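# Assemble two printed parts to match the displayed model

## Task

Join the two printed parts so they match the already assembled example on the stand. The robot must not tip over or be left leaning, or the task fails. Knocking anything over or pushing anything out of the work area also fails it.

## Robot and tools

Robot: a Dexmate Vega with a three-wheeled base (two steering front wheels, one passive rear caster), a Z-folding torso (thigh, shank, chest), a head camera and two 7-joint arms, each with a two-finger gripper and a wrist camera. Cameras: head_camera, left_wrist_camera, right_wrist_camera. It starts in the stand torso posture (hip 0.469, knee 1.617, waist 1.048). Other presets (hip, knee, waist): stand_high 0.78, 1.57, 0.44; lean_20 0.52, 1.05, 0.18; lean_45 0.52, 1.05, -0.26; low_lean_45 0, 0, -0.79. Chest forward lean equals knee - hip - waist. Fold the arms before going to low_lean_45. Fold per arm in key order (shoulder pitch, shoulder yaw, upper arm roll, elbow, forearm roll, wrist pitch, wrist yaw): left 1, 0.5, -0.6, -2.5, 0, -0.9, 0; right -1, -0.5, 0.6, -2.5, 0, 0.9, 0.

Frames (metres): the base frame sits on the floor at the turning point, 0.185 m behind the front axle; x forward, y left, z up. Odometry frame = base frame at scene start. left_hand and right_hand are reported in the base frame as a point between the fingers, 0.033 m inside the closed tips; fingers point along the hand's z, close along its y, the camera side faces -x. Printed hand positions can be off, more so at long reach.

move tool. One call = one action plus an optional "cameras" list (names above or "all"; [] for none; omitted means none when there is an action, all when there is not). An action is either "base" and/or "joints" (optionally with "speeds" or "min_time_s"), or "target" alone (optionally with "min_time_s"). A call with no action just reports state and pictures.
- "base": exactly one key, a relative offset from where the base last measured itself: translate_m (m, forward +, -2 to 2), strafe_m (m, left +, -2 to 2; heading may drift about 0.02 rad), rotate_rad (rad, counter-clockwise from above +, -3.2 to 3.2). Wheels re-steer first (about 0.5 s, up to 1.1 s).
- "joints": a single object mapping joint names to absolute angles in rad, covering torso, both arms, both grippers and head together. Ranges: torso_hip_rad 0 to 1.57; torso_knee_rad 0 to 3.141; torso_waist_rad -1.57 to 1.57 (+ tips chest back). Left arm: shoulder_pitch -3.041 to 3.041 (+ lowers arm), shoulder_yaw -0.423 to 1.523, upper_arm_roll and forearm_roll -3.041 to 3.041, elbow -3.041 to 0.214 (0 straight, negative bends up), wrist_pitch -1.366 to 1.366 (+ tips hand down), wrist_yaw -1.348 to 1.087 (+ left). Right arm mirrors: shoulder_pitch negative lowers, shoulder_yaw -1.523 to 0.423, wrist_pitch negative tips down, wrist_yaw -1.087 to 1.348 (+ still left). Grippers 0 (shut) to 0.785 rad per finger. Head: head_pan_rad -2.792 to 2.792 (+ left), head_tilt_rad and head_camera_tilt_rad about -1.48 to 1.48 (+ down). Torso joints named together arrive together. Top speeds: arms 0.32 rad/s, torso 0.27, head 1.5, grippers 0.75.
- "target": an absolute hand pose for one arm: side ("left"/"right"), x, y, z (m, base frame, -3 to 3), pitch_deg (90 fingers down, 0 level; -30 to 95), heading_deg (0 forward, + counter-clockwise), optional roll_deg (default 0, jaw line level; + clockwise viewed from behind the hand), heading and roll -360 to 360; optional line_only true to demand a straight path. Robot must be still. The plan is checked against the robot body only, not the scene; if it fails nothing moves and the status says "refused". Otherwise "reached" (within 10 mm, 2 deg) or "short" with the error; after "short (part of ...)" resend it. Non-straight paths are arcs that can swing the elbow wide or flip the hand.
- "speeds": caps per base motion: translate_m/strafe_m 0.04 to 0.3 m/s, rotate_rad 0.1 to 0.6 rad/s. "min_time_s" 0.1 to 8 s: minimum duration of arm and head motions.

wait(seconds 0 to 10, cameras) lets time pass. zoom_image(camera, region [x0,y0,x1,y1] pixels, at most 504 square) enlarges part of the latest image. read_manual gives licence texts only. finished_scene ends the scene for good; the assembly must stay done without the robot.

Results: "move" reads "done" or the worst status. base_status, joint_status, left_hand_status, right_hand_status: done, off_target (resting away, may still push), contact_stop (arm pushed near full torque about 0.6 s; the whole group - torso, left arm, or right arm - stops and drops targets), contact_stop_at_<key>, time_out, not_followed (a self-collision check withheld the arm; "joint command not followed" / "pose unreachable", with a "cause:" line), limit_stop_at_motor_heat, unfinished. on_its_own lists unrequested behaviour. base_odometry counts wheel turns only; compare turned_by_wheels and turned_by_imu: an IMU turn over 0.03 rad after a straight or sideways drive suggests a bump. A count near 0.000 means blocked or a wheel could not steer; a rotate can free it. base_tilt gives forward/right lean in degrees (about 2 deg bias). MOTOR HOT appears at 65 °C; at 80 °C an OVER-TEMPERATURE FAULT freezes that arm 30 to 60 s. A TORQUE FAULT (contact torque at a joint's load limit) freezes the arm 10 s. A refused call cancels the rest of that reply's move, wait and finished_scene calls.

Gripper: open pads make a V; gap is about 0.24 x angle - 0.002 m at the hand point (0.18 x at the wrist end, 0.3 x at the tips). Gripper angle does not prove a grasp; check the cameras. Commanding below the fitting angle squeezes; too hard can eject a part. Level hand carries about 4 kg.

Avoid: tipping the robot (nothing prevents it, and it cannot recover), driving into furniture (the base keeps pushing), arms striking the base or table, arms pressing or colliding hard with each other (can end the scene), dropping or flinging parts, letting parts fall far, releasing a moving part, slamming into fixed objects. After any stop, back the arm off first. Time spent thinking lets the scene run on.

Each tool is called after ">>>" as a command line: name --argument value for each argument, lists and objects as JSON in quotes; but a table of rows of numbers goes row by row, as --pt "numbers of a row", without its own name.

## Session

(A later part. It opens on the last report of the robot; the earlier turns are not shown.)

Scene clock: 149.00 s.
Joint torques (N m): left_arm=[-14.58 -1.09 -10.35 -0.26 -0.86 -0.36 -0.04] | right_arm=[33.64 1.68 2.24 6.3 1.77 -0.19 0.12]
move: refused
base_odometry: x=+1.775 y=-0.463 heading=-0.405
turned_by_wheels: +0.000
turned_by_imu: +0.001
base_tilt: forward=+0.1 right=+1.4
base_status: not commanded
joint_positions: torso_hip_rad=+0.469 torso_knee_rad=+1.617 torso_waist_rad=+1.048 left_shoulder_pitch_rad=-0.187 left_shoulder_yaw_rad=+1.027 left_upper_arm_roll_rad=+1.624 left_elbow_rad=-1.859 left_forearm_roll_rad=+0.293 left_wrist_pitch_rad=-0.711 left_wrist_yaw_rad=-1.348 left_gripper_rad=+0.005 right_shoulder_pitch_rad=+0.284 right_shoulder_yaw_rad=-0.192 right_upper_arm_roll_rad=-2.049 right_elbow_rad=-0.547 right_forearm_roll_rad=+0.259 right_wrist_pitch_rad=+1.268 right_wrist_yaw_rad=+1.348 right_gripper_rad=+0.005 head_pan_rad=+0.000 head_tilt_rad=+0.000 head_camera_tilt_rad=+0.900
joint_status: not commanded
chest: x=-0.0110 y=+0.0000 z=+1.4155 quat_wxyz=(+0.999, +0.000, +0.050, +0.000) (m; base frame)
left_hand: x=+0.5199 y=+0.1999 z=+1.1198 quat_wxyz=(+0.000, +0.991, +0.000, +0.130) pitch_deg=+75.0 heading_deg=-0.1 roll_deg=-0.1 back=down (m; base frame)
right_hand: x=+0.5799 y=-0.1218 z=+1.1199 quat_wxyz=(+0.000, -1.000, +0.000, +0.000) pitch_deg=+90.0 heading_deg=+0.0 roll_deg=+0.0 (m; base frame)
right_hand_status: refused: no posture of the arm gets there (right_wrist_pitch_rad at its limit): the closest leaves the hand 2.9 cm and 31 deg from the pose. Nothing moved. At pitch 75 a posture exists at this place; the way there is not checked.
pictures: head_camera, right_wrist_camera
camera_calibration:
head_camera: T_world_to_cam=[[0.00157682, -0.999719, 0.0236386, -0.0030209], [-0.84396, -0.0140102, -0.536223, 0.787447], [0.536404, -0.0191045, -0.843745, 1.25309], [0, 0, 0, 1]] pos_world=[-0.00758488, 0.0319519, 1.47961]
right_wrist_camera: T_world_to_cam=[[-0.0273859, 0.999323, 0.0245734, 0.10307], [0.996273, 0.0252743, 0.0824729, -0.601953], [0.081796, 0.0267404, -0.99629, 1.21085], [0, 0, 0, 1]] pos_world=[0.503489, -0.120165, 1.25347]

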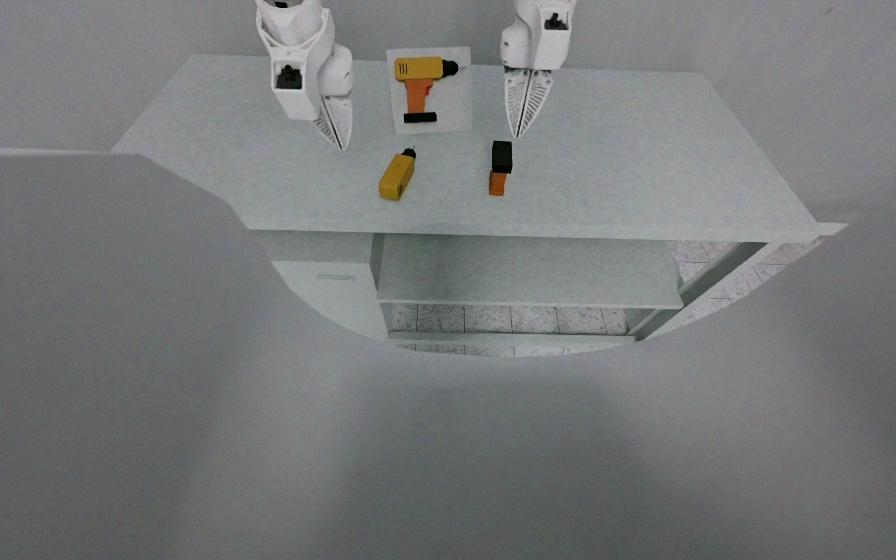

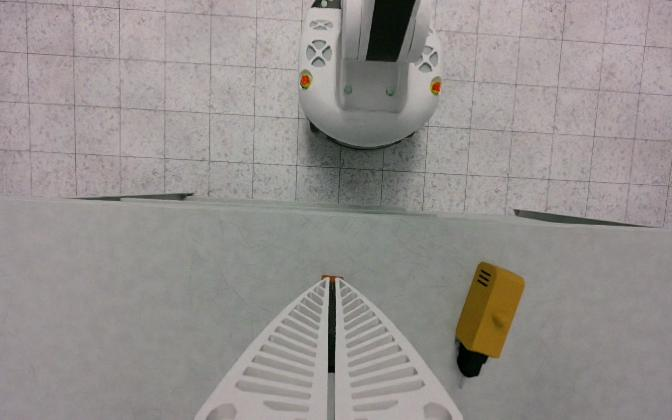

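>>> move --base '{"translate_m": 0.14}' --speeds '{"translate_m": 0.1}'

>>> move --target '{"side":"right","x":0.56,"y":-0.26,"z":1.08,"pitch_deg":90,"heading_deg":0}' --cameras '["head_camera","right_wrist_camera","left_wrist_camera"]'

>>> zoom_image --camera "right_wrist_camera" --region '[350, 200, 600, 400]'

>>> zoom_image --camera "head_camera" --region '[360, 100, 560, 230]'

Scene clock: 162.67 s.
Joint torques (N m): left_arm=[-14.57 -1.45 -9.52 -0.66 -0.71 0.25 -0.21] | right_arm=[33.23 3.17 1.82 5.57 1.64 0.55 0.25]
move: done
base_odometry: x=+1.903 y=-0.518 heading=-0.406
turned_by_wheels: -0.001
turned_by_imu: +0.001
base_tilt: forward=+0.1 right=+1.5
base_status: done
joint_positions: torso_hip_rad=+0.469 torso_knee_rad=+1.617 torso_waist_rad=+1.048 left_shoulder_pitch_rad=-0.187 left_shoulder_yaw_rad=+1.027 left_upper_arm_roll_rad=+1.624 left_elbow_rad=-1.859 left_forearm_roll_rad=+0.293 left_wrist_pitch_rad=-0.711 left_wrist_yaw_rad=-1.348 left_gripper_rad=+0.005 right_shoulder_pitch_rad=+0.284 right_shoulder_yaw_rad=-0.192 right_upper_arm_roll_rad=-2.049 right_elbow_rad=-0.547 right_forearm_roll_rad=+0.259 right_wrist_pitch_rad=+1.268 right_wrist_yaw_rad=+1.348 right_gripper_rad=+0.005 head_pan_rad=+0.000 head_tilt_rad=+0.000 head_camera_tilt_rad=+0.900
joint_status: not commanded
chest: x=-0.0109 y=+0.0000 z=+1.4155 quat_wxyz=(+0.999, +0.000, +0.050, +0.000) (m; base frame)
left_hand: x=+0.5200 y=+0.1999 z=+1.1198 quat_wxyz=(+0.000, +0.991, +0.000, +0.130) pitch_deg=+75.0 heading_deg=-0.1 roll_deg=-0.1 back=down (m; base frame)
right_hand: x=+0.5800 y=-0.1218 z=+1.1199 quat_wxyz=(+0.000, -1.000, +0.000, +0.000) pitch_deg=+90.0 heading_deg=+0.0 roll_deg=+0.0 (m; base frame)
pictures: none

Scene clock: 166.10 s.
Joint torques (N m): left_arm=[-15.59 -0.06 -9.68 0.18 -0.87 0.5 -0.24] | right_arm=[23.13 -0.81 14.43 2.1 0.71 0.26 -0.39]
move: done
base_odometry: x=+1.903 y=-0.518 heading=-0.406
turned_by_wheels: +0.000
turned_by_imu: +0.001
base_tilt: forward=+0.2 right=+1.4
base_status: not commanded
joint_positions: torso_hip_rad=+0.469 torso_knee_rad=+1.617 torso_waist_rad=+1.048 left_shoulder_pitch_rad=-0.187 left_shoulder_yaw_rad=+1.027 left_upper_arm_roll_rad=+1.624 left_elbow_rad=-1.859 left_forearm_roll_rad=+0.293 left_wrist_pitch_rad=-0.711 left_wrist_yaw_rad=-1.348 left_gripper_rad=+0.005 right_shoulder_pitch_rad=+0.312 right_shoulder_yaw_rad=-0.577 right_upper_arm_roll_rad=-2.034 right_elbow_rad=-0.865 right_forearm_roll_rad=-0.194 right_wrist_pitch_rad=+1.309 right_wrist_yaw_rad=+1.000 right_gripper_rad=+0.005 head_pan_rad=+0.000 head_tilt_rad=+0.000 head_camera_tilt_rad=+0.900
joint_status: not commanded
chest: x=-0.0109 y=+0.0000 z=+1.4155 quat_wxyz=(+0.999, +0.000, +0.050, +0.000) (m; base frame)
left_hand: x=+0.5200 y=+0.1999 z=+1.1198 quat_wxyz=(+0.000, +0.991, +0.000, +0.130) pitch_deg=+75.0 heading_deg=-0.1 roll_deg=-0.1 back=down (m; base frame)
right_hand: x=+0.5603 y=-0.2586 z=+1.0804 quat_wxyz=(+0.000, -1.000, +0.000, +0.000) pitch_deg=+90.0 heading_deg=+0.0 roll_deg=+0.0 (m; base frame)
right_hand_status: reached (straight line, planned for 1.9 s): 1 mm and 0.0 deg off.
pictures: head_camera, left_wrist_camera, right_wrist_camera
camera_calibration:
head_camera: T_world_to_cam=[[0.00157586, -0.999719, 0.0236384, -0.00302088], [-0.844005, -0.0140078, -0.536152, 0.787425], [0.536333, -0.0191061, -0.84379, 1.2531], [0, 0, 0, 1]] pos_world=[-0.00748493, 0.0319519, 1.47961]
left_wrist_camera: T_world_to_cam=[[0.0105359, 0.998219, 0.0587242, -0.2781], [0.948482, -0.0285738, 0.315539, -0.775355], [0.316655, 0.0523744, -0.947094, 1.02548], [0, 0, 0, 1]] pos_world=[0.413618, 0.201741, 1.23221]
right_wrist_camera: T_world_to_cam=[[-0.027096, 0.999359, 0.0233912, 0.24132], [0.996272, 0.0250804, 0.0825361, -0.575735], [0.0818966, 0.0255404, -0.996314, 1.17633], [0, 0, 0, 1]] pos_world=[0.48379, -0.25677, 1.21387]

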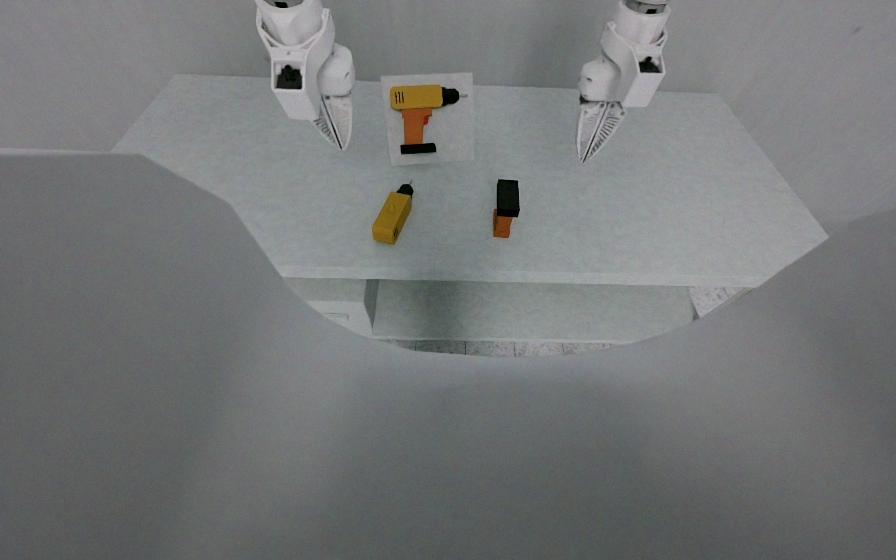

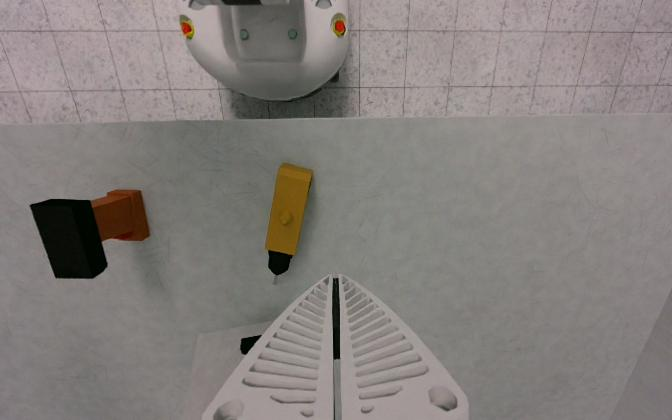

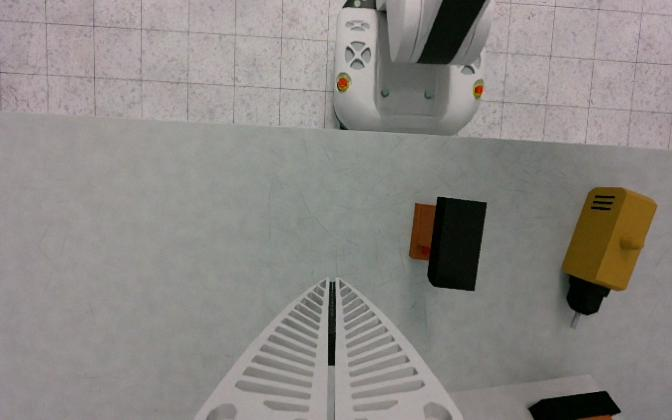

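Scaled by 2.016 from the camera's 672x420 image, which has a finer 960x600 frame.

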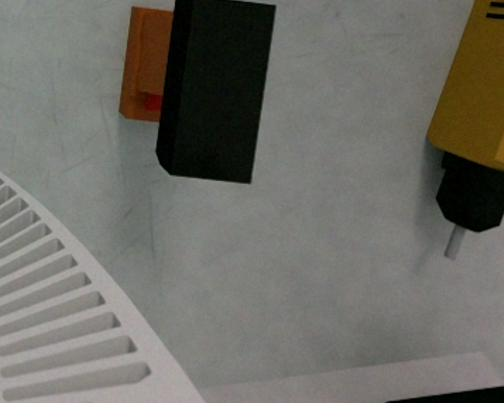

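Scaled by 2.520 from the camera's 896x560 image, which has a finer 960x600 frame.

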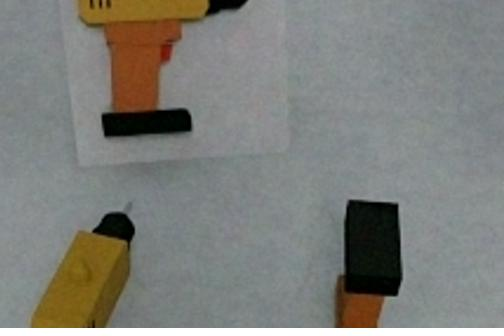

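>>> zoom_image --camera "left_wrist_camera" --region '[10, 140, 340, 300]'

>>> zoom_image --camera "right_wrist_camera" --region '[540, 160, 672, 320]'

>>> zoom_image --camera "right_wrist_camera" --region '[390, 180, 510, 310]'

>>> zoom_image --camera "head_camera" --region '[380, 70, 480, 170]'

Scaled by 1.527 from the camera's 672x420 image, which has a finer 960x600 frame.

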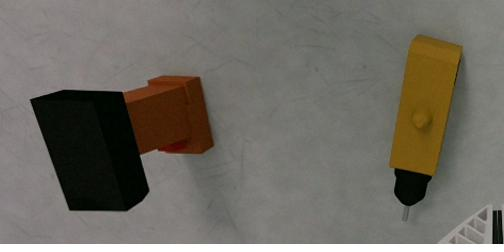

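Scaled by 3.150 from the camera's 672x420 image, which has a finer 960x600 frame.

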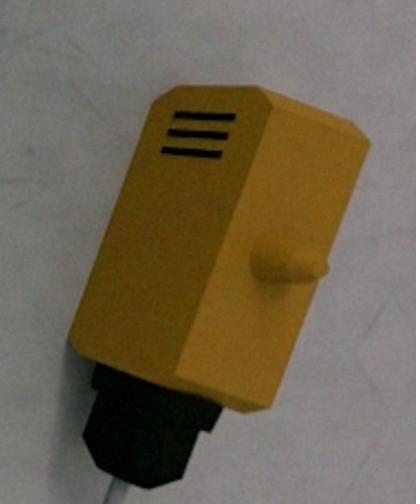

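Scaled by 3.877 from the camera's 672x420 image, which has a finer 960x600 frame.

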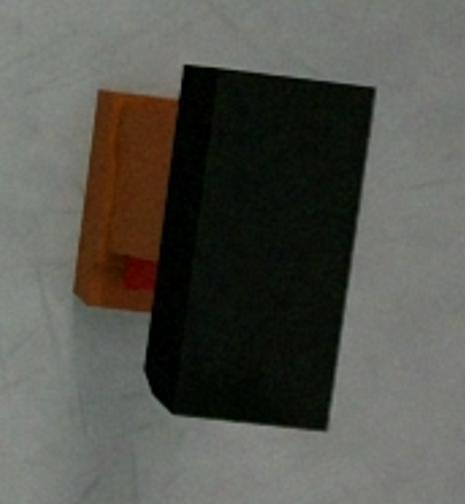

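Scaled by 5.040 from the camera's 896x560 image, which has a finer 960x600 frame.

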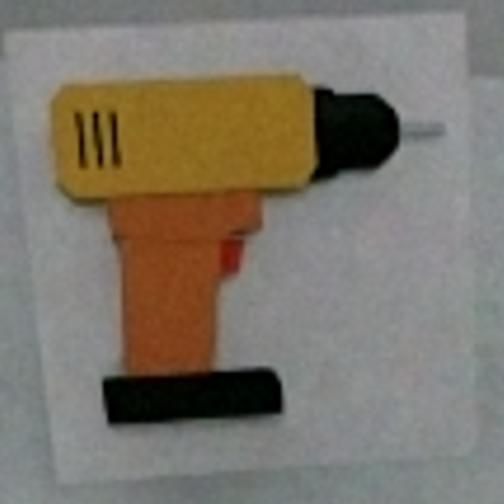

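>>> move --target '{"side":"right","x":0.546,"y":-0.114,"z":1.07,"pitch_deg":90,"heading_deg":-3.7}'

>>> move --joints '{"right_gripper_rad":0.42}' --cameras '["all"]'

>>> zoom_image --camera "left_wrist_camera" --region '[0, 140, 250, 350]'

Scene clock: 224.87 s.
Joint torques (N m): left_arm=[-15.02 0.08 -9.41 -0.38 -0.83 -0.61 -0.27] | right_arm=[33.45 2.11 4.79 3.4 0.99 0.21 0]
move: done
base_odometry: x=+1.903 y=-0.518 heading=-0.406
turned_by_wheels: +0.000
turned_by_imu: +0.002
base_tilt: forward=+0.2 right=+1.4
base_status: not commanded
joint_positions: torso_hip_rad=+0.469 torso_knee_rad=+1.617 torso_waist_rad=+1.048 left_shoulder_pitch_rad=-0.187 left_shoulder_yaw_rad=+1.027 left_upper_arm_roll_rad=+1.624 left_elbow_rad=-1.859 left_forearm_roll_rad=+0.293 left_wrist_pitch_rad=-0.711 left_wrist_yaw_rad=-1.348 left_gripper_rad=+0.005 right_shoulder_pitch_rad=+0.348 right_shoulder_yaw_rad=-0.407 right_upper_arm_roll_rad=-2.093 right_elbow_rad=-1.108 right_forearm_roll_rad=+0.078 right_wrist_pitch_rad=+0.877 right_wrist_yaw_rad=+1.157 right_gripper_rad=+0.005 head_pan_rad=+0.000 head_tilt_rad=+0.000 head_camera_tilt_rad=+0.900
joint_status: not commanded
chest: x=-0.0109 y=+0.0000 z=+1.4155 quat_wxyz=(+0.999, +0.000, +0.050, +0.000) (m; base frame)
left_hand: x=+0.5200 y=+0.1999 z=+1.1198 quat_wxyz=(+0.000, +0.991, +0.000, +0.130) pitch_deg=+75.0 heading_deg=-0.1 roll_deg=-0.1 back=down (m; base frame)
right_hand: x=+0.5465 y=-0.1157 z=+1.0702 quat_wxyz=(+0.000, -0.999, +0.032, +0.000) pitch_deg=+90.0 heading_deg=-3.6 roll_deg=+0.0 (m; base frame)
right_hand_status: reached (straight line, planned for 1.7 s): 2 mm and 0.1 deg off.
pictures: none

Scene clock: 225.87 s.
Joint torques (N m): left_arm=[-16.2 -0.58 -9.42 0.7 -0.66 0.49 -0.1] | right_arm=[32.78 1.79 4.25 2.76 1.37 -0.63 0.14]
move: done
base_odometry: x=+1.903 y=-0.518 heading=-0.406
turned_by_wheels: +0.000
turned_by_imu: +0.000
base_tilt: forward=+0.1 right=+1.2
base_status: not commanded
joint_positions: torso_hip_rad=+0.469 torso_knee_rad=+1.617 torso_waist_rad=+1.048 left_shoulder_pitch_rad=-0.187 left_shoulder_yaw_rad=+1.027 left_upper_arm_roll_rad=+1.624 left_elbow_rad=-1.859 left_forearm_roll_rad=+0.293 left_wrist_pitch_rad=-0.711 left_wrist_yaw_rad=-1.348 left_gripper_rad=+0.005 right_shoulder_pitch_rad=+0.348 right_shoulder_yaw_rad=-0.405 right_upper_arm_roll_rad=-2.093 right_elbow_rad=-1.110 right_forearm_roll_rad=+0.081 right_wrist_pitch_rad=+0.872 right_wrist_yaw_rad=+1.158 right_gripper_rad=+0.420 head_pan_rad=+0.000 head_tilt_rad=+0.000 head_camera_tilt_rad=+0.900
joint_status: all done
chest: x=-0.0109 y=+0.0000 z=+1.4155 quat_wxyz=(+0.999, +0.000, +0.050, +0.000) (m; base frame)
left_hand: x=+0.5200 y=+0.1999 z=+1.1198 quat_wxyz=(+0.000, +0.991, +0.000, +0.130) pitch_deg=+75.0 heading_deg=-0.1 roll_deg=-0.1 back=down (m; base frame)
right_hand: x=+0.5461 y=-0.1142 z=+1.0700 quat_wxyz=(+0.000, -0.999, +0.032, +0.000) pitch_deg=+90.0 heading_deg=-3.7 roll_deg=+0.0 (m; base frame)
pictures: head_camera, left_wrist_camera, right_wrist_camera
camera_calibration:
head_camera: T_world_to_cam=[[0.00157586, -0.999719, 0.0236384, -0.00302088], [-0.844005, -0.0140078, -0.536152, 0.787425], [0.536333, -0.0191061, -0.84379, 1.2531], [0, 0, 0, 1]] pos_world=[-0.00748493, 0.0319519, 1.47961]
left_wrist_camera: T_world_to_cam=[[0.0105359, 0.998219, 0.0587242, -0.2781], [0.948482, -0.0285738, 0.315539, -0.775355], [0.316655, 0.0523744, -0.947094, 1.02548], [0, 0, 0, 1]] pos_world=[0.413618, 0.201741, 1.23221]
right_wrist_camera: T_world_to_cam=[[0.037118, 0.999017, 0.0242447, 0.0608219], [0.995809, -0.0390065, 0.0827259, -0.571612], [0.0835903, 0.0210725, -0.996277, 1.16199], [0, 0, 0, 1]] pos_world=[0.469828, -0.107545, 1.20347]

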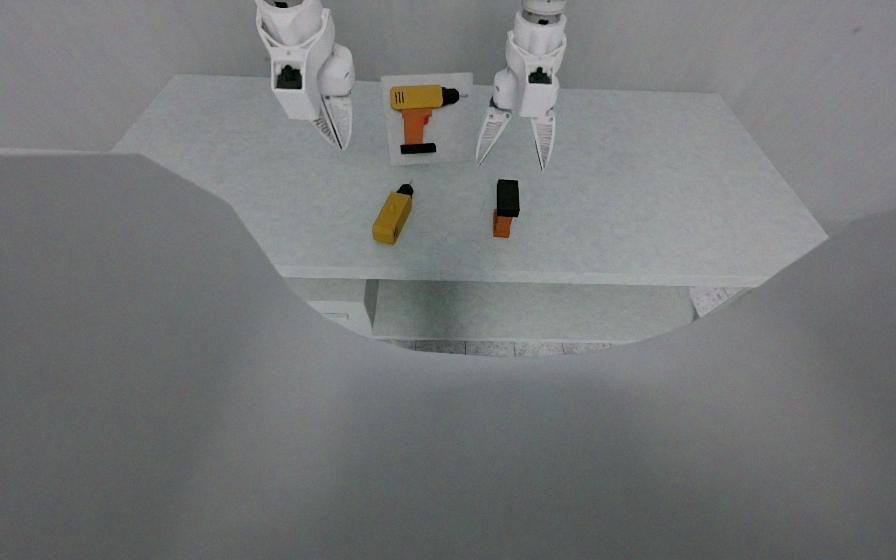

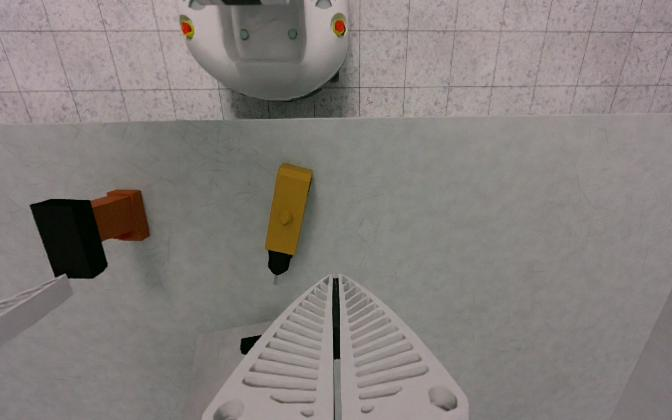

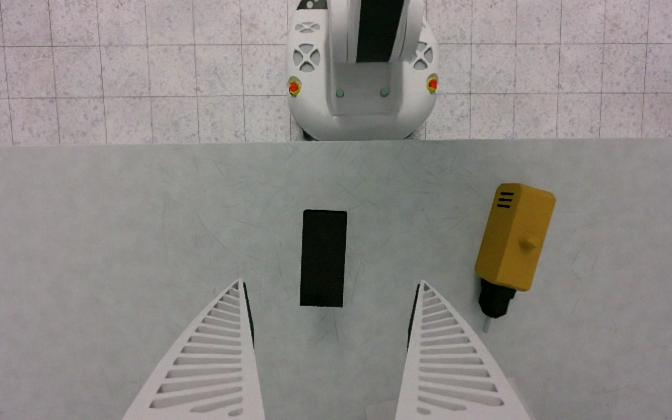

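Scaled by 2.016 from the camera's 672x420 image, which has a finer 960x600 frame.

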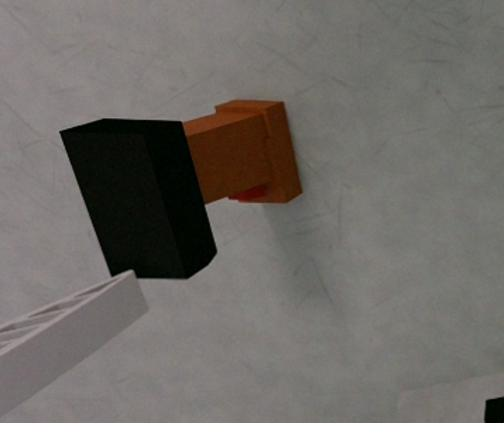

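>>> move --target '{"side":"right","x":0.546,"y":-0.124,"z":1.0,"pitch_deg":90,"heading_deg":-3.7}' --cameras '["all"]'

>>> zoom_image --camera "left_wrist_camera" --region '[0, 140, 250, 350]'

>>> zoom_image --camera "right_wrist_camera" --region '[200, 180, 460, 400]'

>>> zoom_image --camera "head_camera" --region '[440, 100, 580, 260]'

Scene clock: 246.43 s.
Joint torques (N m): left_arm=[-14.23 0.19 -9.57 -0.3 -0.86 0.27 -0.07] | right_arm=[23.32 3.72 3.13 4.46 0.48 -0.85 0.1]
move: done
base_odometry: x=+1.903 y=-0.518 heading=-0.406
turned_by_wheels: +0.000
turned_by_imu: +0.001
base_tilt: forward=+0.1 right=+1.5
base_status: not commanded
joint_positions: torso_hip_rad=+0.469 torso_knee_rad=+1.617 torso_waist_rad=+1.048 left_shoulder_pitch_rad=-0.187 left_shoulder_yaw_rad=+1.027 left_upper_arm_roll_rad=+1.624 left_elbow_rad=-1.859 left_forearm_roll_rad=+0.293 left_wrist_pitch_rad=-0.711 left_wrist_yaw_rad=-1.348 left_gripper_rad=+0.005 right_shoulder_pitch_rad=+0.240 right_shoulder_yaw_rad=-0.398 right_upper_arm_roll_rad=-2.106 right_elbow_rad=-1.077 right_forearm_roll_rad=-0.069 right_wrist_pitch_rad=+0.849 right_wrist_yaw_rad=+1.025 right_gripper_rad=+0.420 head_pan_rad=+0.000 head_tilt_rad=+0.000 head_camera_tilt_rad=+0.900
joint_status: not commanded
chest: x=-0.0109 y=+0.0000 z=+1.4155 quat_wxyz=(+0.999, +0.000, +0.050, +0.000) (m; base frame)
left_hand: x=+0.5200 y=+0.1999 z=+1.1198 quat_wxyz=(+0.000, +0.991, +0.000, +0.130) pitch_deg=+75.0 heading_deg=-0.1 roll_deg=-0.1 back=down (m; base frame)
right_hand: x=+0.5461 y=-0.1235 z=+1.0026 quat_wxyz=(+0.000, -0.999, +0.032, +0.000) pitch_deg=+90.0 heading_deg=-3.7 roll_deg=+0.0 (m; base frame)
right_hand_status: reached (straight line, planned for 0.8 s): 3 mm and 0.0 deg off.
pictures: head_camera, left_wrist_camera, right_wrist_camera
camera_calibration:
head_camera: T_world_to_cam=[[0.00157586, -0.999719, 0.0236384, -0.00302088], [-0.844005, -0.0140078, -0.536152, 0.787425], [0.536333, -0.0191061, -0.84379, 1.2531], [0, 0, 0, 1]] pos_world=[-0.00748493, 0.0319519, 1.47961]
left_wrist_camera: T_world_to_cam=[[0.0105359, 0.998219, 0.0587242, -0.2781], [0.948482, -0.0285738, 0.315539, -0.775355], [0.316655, 0.0523744, -0.947094, 1.02548], [0, 0, 0, 1]] pos_world=[0.413618, 0.201741, 1.23221]
right_wrist_camera: T_world_to_cam=[[0.0373142, 0.999009, 0.0242639, 0.0716281], [0.995793, -0.0392056, 0.0828191, -0.566621], [0.0836883, 0.0210715, -0.996269, 1.09497], [0, 0, 0, 1]] pos_world=[0.469929, -0.116844, 1.13607]

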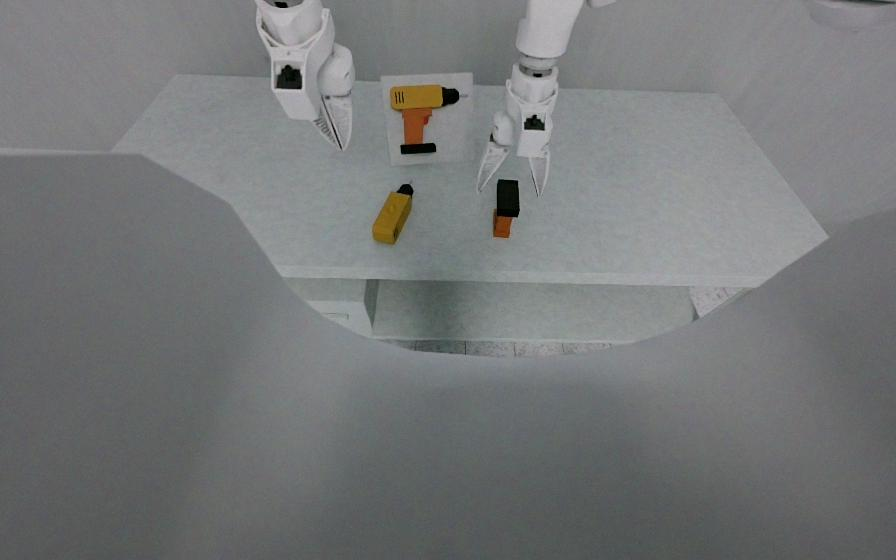

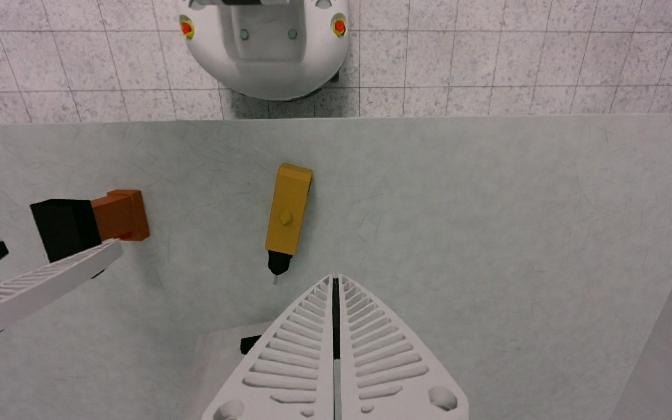

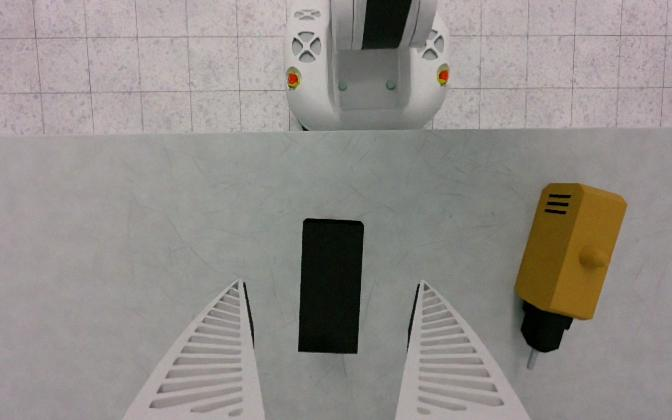

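Scaled by 2.016 from the camera's 672x420 image, which has a finer 960x600 frame.

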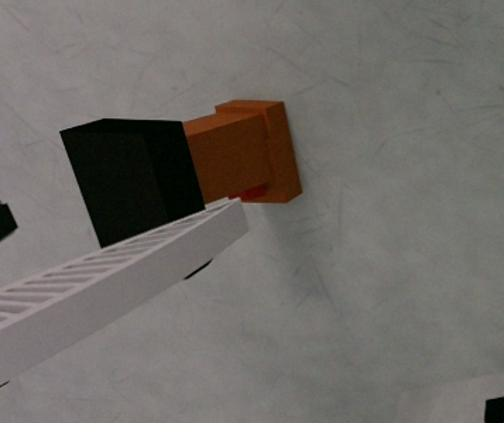

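Scaled by 1.938 from the camera's 672x420 image, which has a finer 960x600 frame.

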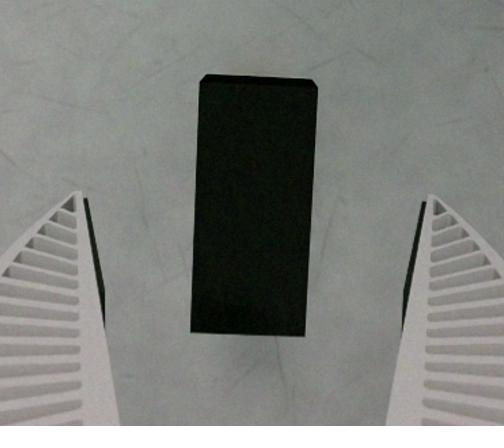

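Scaled by 3.150 from the camera's 896x560 image, which has a finer 960x600 frame.

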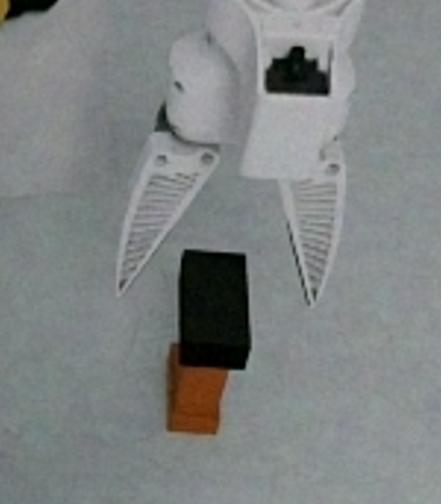

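>>> move --target '{"side":"right","x":0.544,"y":-0.124,"z":0.936,"pitch_deg":90,"heading_deg":-4.3}' --cameras '["all"]'

>>> zoom_image --camera "right_wrist_camera" --region '[200, 180, 460, 400]'

>>> zoom_image --camera "head_camera" --region '[440, 100, 580, 260]'

>>> zoom_image --camera "left_wrist_camera" --region '[0, 140, 250, 350]'

Scene clock: 256.43 s.
Joint torques (N m): left_arm=[-14.56 -1.59 -9.57 -0.19 -0.58 0.02 -0.32] | right_arm=[22.23 1.68 1.96 5.39 0.71 0.27 -0.29]
move: done
base_odometry: x=+1.903 y=-0.518 heading=-0.406
turned_by_wheels: +0.000
turned_by_imu: +0.001
base_tilt: forward=+0.1 right=+1.5
base_status: not commanded
joint_positions: torso_hip_rad=+0.469 torso_knee_rad=+1.617 torso_waist_rad=+1.048 left_shoulder_pitch_rad=-0.187 left_shoulder_yaw_rad=+1.027 left_upper_arm_roll_rad=+1.624 left_elbow_rad=-1.859 left_forearm_roll_rad=+0.293 left_wrist_pitch_rad=-0.711 left_wrist_yaw_rad=-1.348 left_gripper_rad=+0.005 right_shoulder_pitch_rad=+0.126 right_shoulder_yaw_rad=-0.353 right_upper_arm_roll_rad=-2.116 right_elbow_rad=-0.995 right_forearm_roll_rad=-0.178 right_wrist_pitch_rad=+0.820 right_wrist_yaw_rad=+0.915 right_gripper_rad=+0.420 head_pan_rad=+0.000 head_tilt_rad=+0.000 head_camera_tilt_rad=+0.900
joint_status: not commanded
chest: x=-0.0109 y=+0.0000 z=+1.4155 quat_wxyz=(+0.999, +0.000, +0.050, +0.000) (m; base frame)
left_hand: x=+0.5200 y=+0.1999 z=+1.1198 quat_wxyz=(+0.000, +0.991, +0.000, +0.130) pitch_deg=+75.0 heading_deg=-0.1 roll_deg=-0.1 back=down (m; base frame)
right_hand: x=+0.5442 y=-0.1238 z=+0.9391 quat_wxyz=(+0.000, -0.999, +0.037, +0.000) pitch_deg=+90.0 heading_deg=-4.3 roll_deg=+0.0 (m; base frame)
right_hand_status: reached (straight line, planned for 0.7 s): 3 mm and 0.0 deg off.
pictures: head_camera, left_wrist_camera, right_wrist_camera
camera_calibration:
head_camera: T_world_to_cam=[[0.00157586, -0.999719, 0.0236384, -0.00302088], [-0.844005, -0.0140078, -0.536152, 0.787425], [0.536333, -0.0191061, -0.84379, 1.2531], [0, 0, 0, 1]] pos_world=[-0.00748493, 0.0319519, 1.47961]
left_wrist_camera: T_world_to_cam=[[0.0105359, 0.998219, 0.0587242, -0.2781], [0.948482, -0.0285738, 0.315539, -0.775355], [0.316655, 0.0523744, -0.947094, 1.02548], [0, 0, 0, 1]] pos_world=[0.413618, 0.201741, 1.23221]
right_wrist_camera: T_world_to_cam=[[0.0473483, 0.998584, 0.0242625, 0.0680898], [0.995355, -0.0492057, 0.0827464, -0.560366], [0.083823, 0.0202319, -0.996275, 1.0318], [0, 0, 0, 1]] pos_world=[0.46805, -0.116442, 1.07267]

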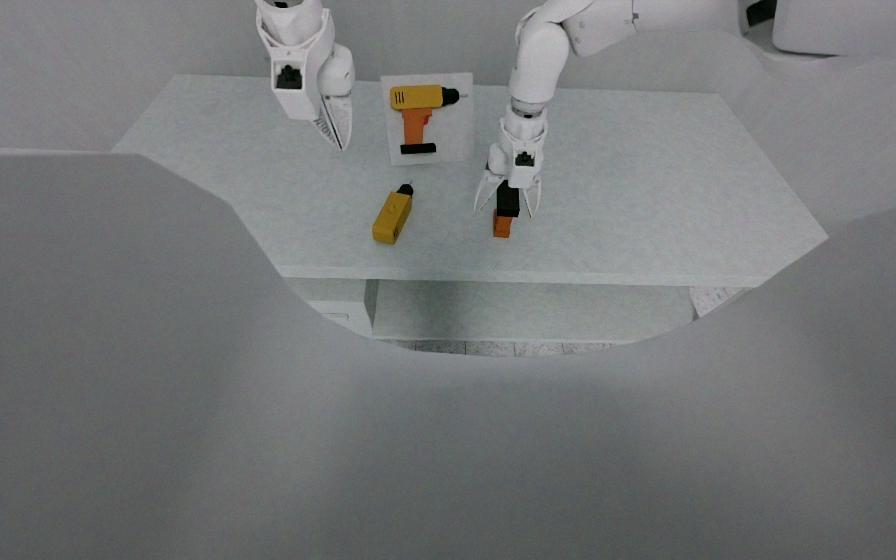

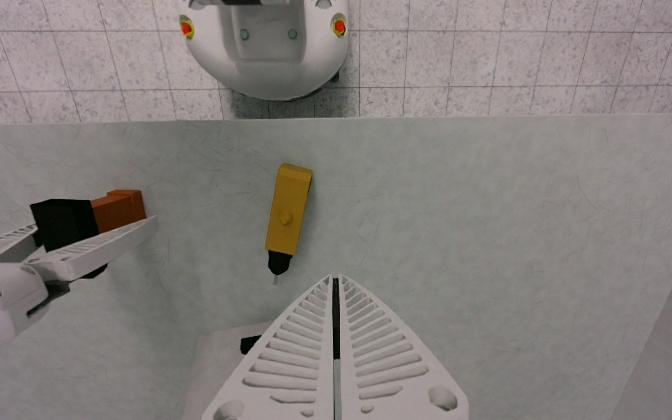

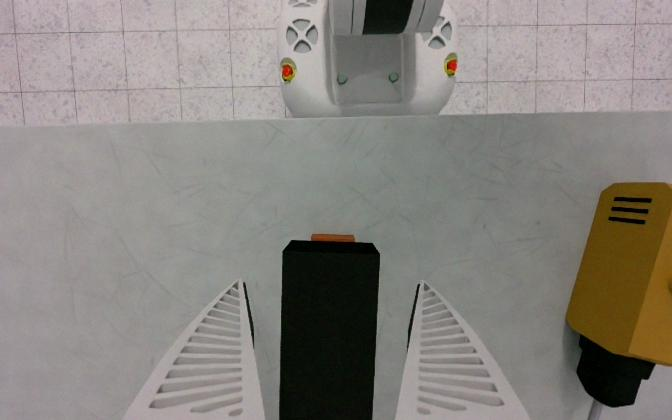

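Scaled by 1.938 from the camera's 672x420 image, which has a finer 960x600 frame.

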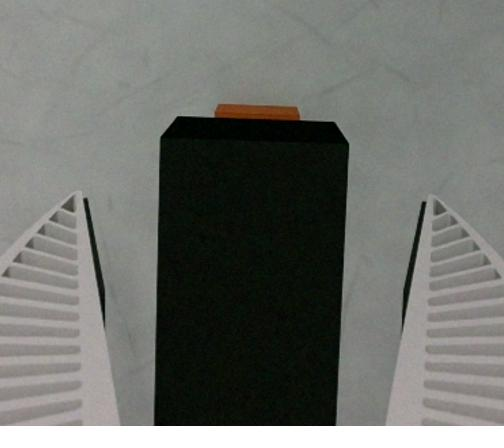

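Scaled by 3.150 from the camera's 896x560 image, which has a finer 960x600 frame.

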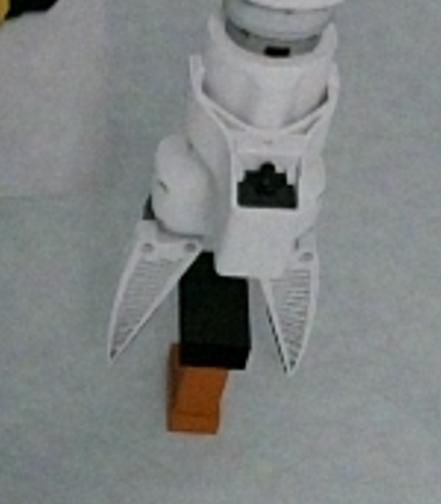

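Scaled by 2.016 from the camera's 672x420 image, which has a finer 960x600 frame.

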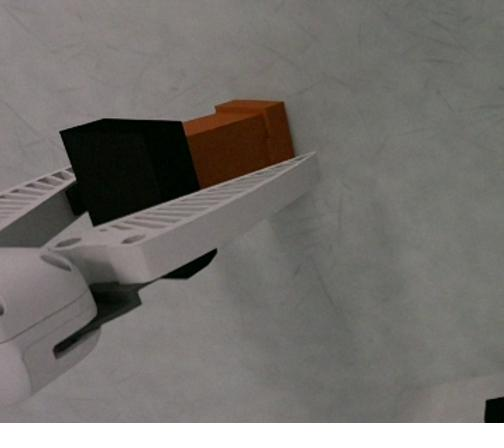

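>>> move --joints '{"right_gripper_rad":0.12}' --cameras '["right_wrist_camera","left_wrist_camera"]'

>>> move --target '{"side":"right","x":0.544,"y":-0.124,"z":1.05,"pitch_deg":90,"heading_deg":-4.3}' --cameras '["all"]'

>>> zoom_image --camera "right_wrist_camera" --region '[200, 180, 460, 400]'

>>> zoom_image --camera "head_camera" --region '[440, 80, 600, 240]'

>>> zoom_image --camera "left_wrist_camera" --region '[0, 140, 250, 350]'

Scene clock: 263.10 s.
Joint torques (N m): left_arm=[-15 -1.13 -9.4 -0.53 -0.85 0.01 -0.12] | right_arm=[23.97 -0.24 3.11 4.44 0.57 0.01 -0.49]
move: done
base_odometry: x=+1.903 y=-0.518 heading=-0.406
turned_by_wheels: +0.000
turned_by_imu: +0.001
base_tilt: forward=+0.2 right=+1.4
base_status: not commanded
joint_positions: torso_hip_rad=+0.469 torso_knee_rad=+1.617 torso_waist_rad=+1.048 left_shoulder_pitch_rad=-0.187 left_shoulder_yaw_rad=+1.027 left_upper_arm_roll_rad=+1.624 left_elbow_rad=-1.859 left_forearm_roll_rad=+0.293 left_wrist_pitch_rad=-0.711 left_wrist_yaw_rad=-1.348 left_gripper_rad=+0.005 right_shoulder_pitch_rad=+0.120 right_shoulder_yaw_rad=-0.351 right_upper_arm_roll_rad=-2.116 right_elbow_rad=-0.991 right_forearm_roll_rad=-0.183 right_wrist_pitch_rad=+0.819 right_wrist_yaw_rad=+0.910 right_gripper_rad=+0.120 head_pan_rad=+0.000 head_tilt_rad=+0.000 head_camera_tilt_rad=+0.900
joint_status: all done
chest: x=-0.0109 y=+0.0000 z=+1.4155 quat_wxyz=(+0.999, +0.000, +0.050, +0.000) (m; base frame)
left_hand: x=+0.5200 y=+0.1999 z=+1.1198 quat_wxyz=(+0.000, +0.991, +0.000, +0.130) pitch_deg=+75.0 heading_deg=-0.1 roll_deg=-0.1 back=down (m; base frame)
right_hand: x=+0.5440 y=-0.1239 z=+0.9361 quat_wxyz=(+0.000, -0.999, +0.037, +0.000) pitch_deg=+90.0 heading_deg=-4.3 roll_deg=+0.0 (m; base frame)
pictures: left_wrist_camera, right_wrist_camera
camera_calibration:
left_wrist_camera: T_world_to_cam=[[0.0105359, 0.998219, 0.0587242, -0.2781], [0.948482, -0.0285738, 0.315539, -0.775355], [0.316655, 0.0523744, -0.947094, 1.02548], [0, 0, 0, 1]] pos_world=[0.413618, 0.201741, 1.23221]
right_wrist_camera: T_world_to_cam=[[0.0476465, 0.998569, 0.024286, 0.0680055], [0.995341, -0.0495047, 0.0827372, -0.559937], [0.0838211, 0.0202307, -0.996275, 1.02883], [0, 0, 0, 1]] pos_world=[0.467851, -0.116442, 1.06967]

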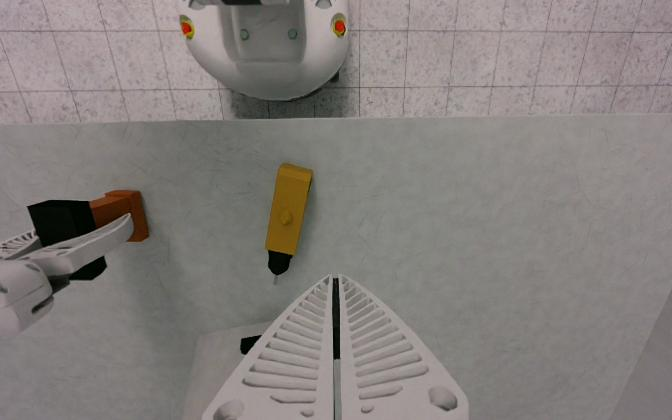

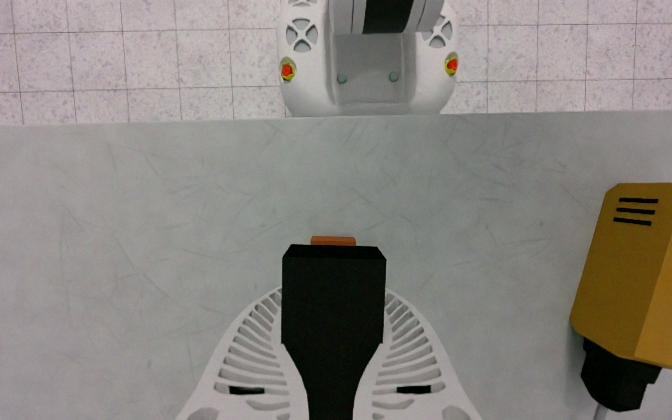

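Scene clock: 265.53 s.
Joint torques (N m): left_arm=[-15.14 -1.26 -9.43 -0.23 -0.91 -0.73 -0.24] | right_arm=[34.58 -3.23 15.67 2.58 1.47 0.04 0.32]
move: done
base_odometry: x=+1.903 y=-0.518 heading=-0.406
turned_by_wheels: +0.000
turned_by_imu: +0.001
base_tilt: forward=+0.1 right=+1.4
base_status: not commanded
joint_positions: torso_hip_rad=+0.469 torso_knee_rad=+1.617 torso_waist_rad=+1.048 left_shoulder_pitch_rad=-0.187 left_shoulder_yaw_rad=+1.027 left_upper_arm_roll_rad=+1.624 left_elbow_rad=-1.859 left_forearm_roll_rad=+0.293 left_wrist_pitch_rad=-0.711 left_wrist_yaw_rad=-1.348 left_gripper_rad=+0.005 right_shoulder_pitch_rad=+0.317 right_shoulder_yaw_rad=-0.432 right_upper_arm_roll_rad=-2.096 right_elbow_rad=-1.135 right_forearm_roll_rad=+0.023 right_wrist_pitch_rad=+0.848 right_wrist_yaw_rad=+1.116 right_gripper_rad=+0.120 head_pan_rad=+0.000 head_tilt_rad=+0.000 head_camera_tilt_rad=+0.900
joint_status: not commanded
chest: x=-0.0109 y=+0.0000 z=+1.4155 quat_wxyz=(+0.999, +0.000, +0.050, +0.000) (m; base frame)
left_hand: x=+0.5200 y=+0.1999 z=+1.1198 quat_wxyz=(+0.000, +0.991, +0.000, +0.130) pitch_deg=+75.0 heading_deg=-0.1 roll_deg=-0.1 back=down (m; base frame)
right_hand: x=+0.5441 y=-0.1242 z=+1.0469 quat_wxyz=(+0.000, -0.999, +0.038, +0.000) pitch_deg=+90.0 heading_deg=-4.3 roll_deg=+0.0 (m; base frame)
right_hand_status: reached (straight line, planned for 1.0 s): 3 mm and 0.1 deg off.
pictures: head_camera, left_wrist_camera, right_wrist_camera
camera_calibration:
head_camera: T_world_to_cam=[[0.00157586, -0.999719, 0.0236384, -0.00302088], [-0.844005, -0.0140078, -0.536152, 0.787425], [0.536333, -0.0191061, -0.84379, 1.2531], [0, 0, 0, 1]] pos_world=[-0.00748493, 0.0319519, 1.47961]
left_wrist_camera: T_world_to_cam=[[0.0105359, 0.998219, 0.0587242, -0.2781], [0.948482, -0.0285738, 0.315539, -0.775355], [0.316655, 0.0523744, -0.947094, 1.02548], [0, 0, 0, 1]] pos_world=[0.413618, 0.201741, 1.23221]
right_wrist_camera: T_world_to_cam=[[0.0481346, 0.998569, 0.0232963, 0.0664553], [0.99536, -0.0498993, 0.0822706, -0.568709], [0.0833154, 0.0192281, -0.996338, 1.1393], [0, 0, 0, 1]] pos_world=[0.46795, -0.116645, 1.18037]

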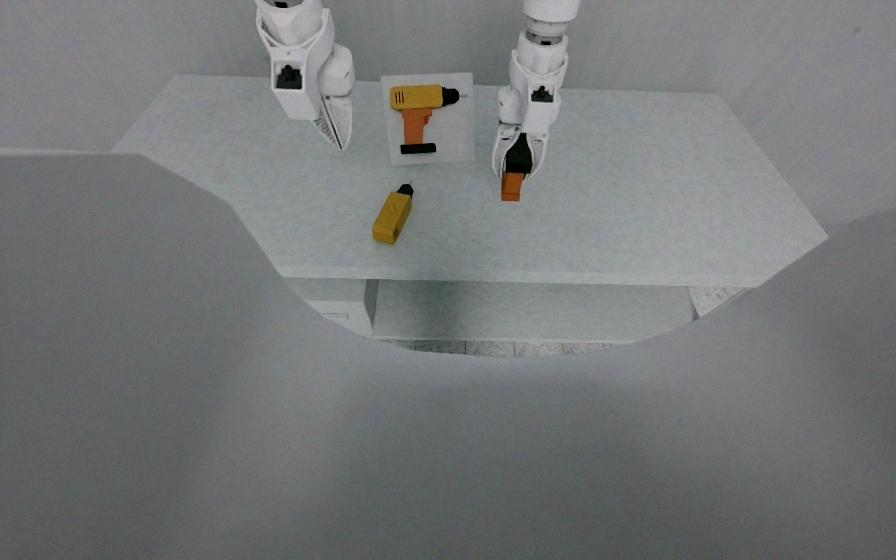

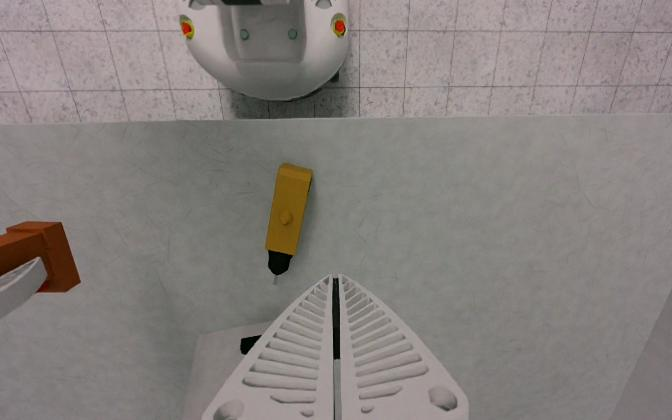

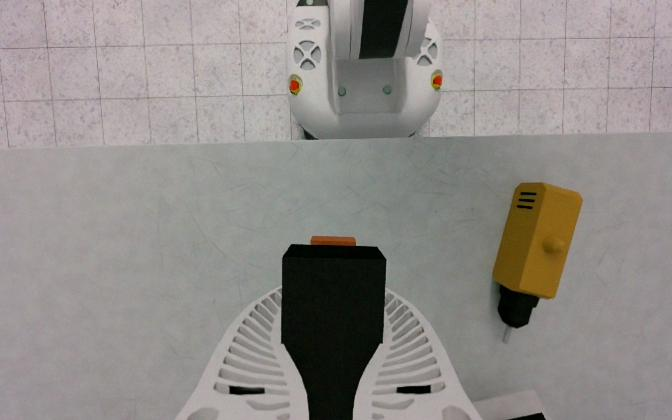

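Scaled by 1.938 from the camera's 672x420 image, which has a finer 960x600 frame.

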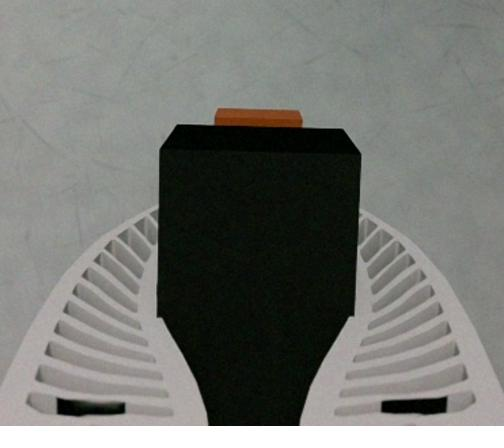

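Scaled by 3.150 from the camera's 896x560 image, which has a finer 960x600 frame.

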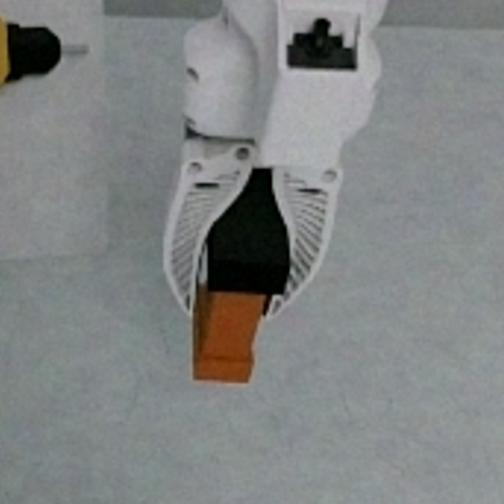

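Scaled by 2.016 from the camera's 672x420 image, which has a finer 960x600 frame.

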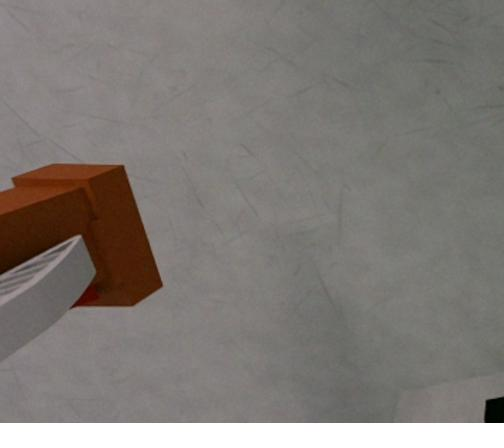

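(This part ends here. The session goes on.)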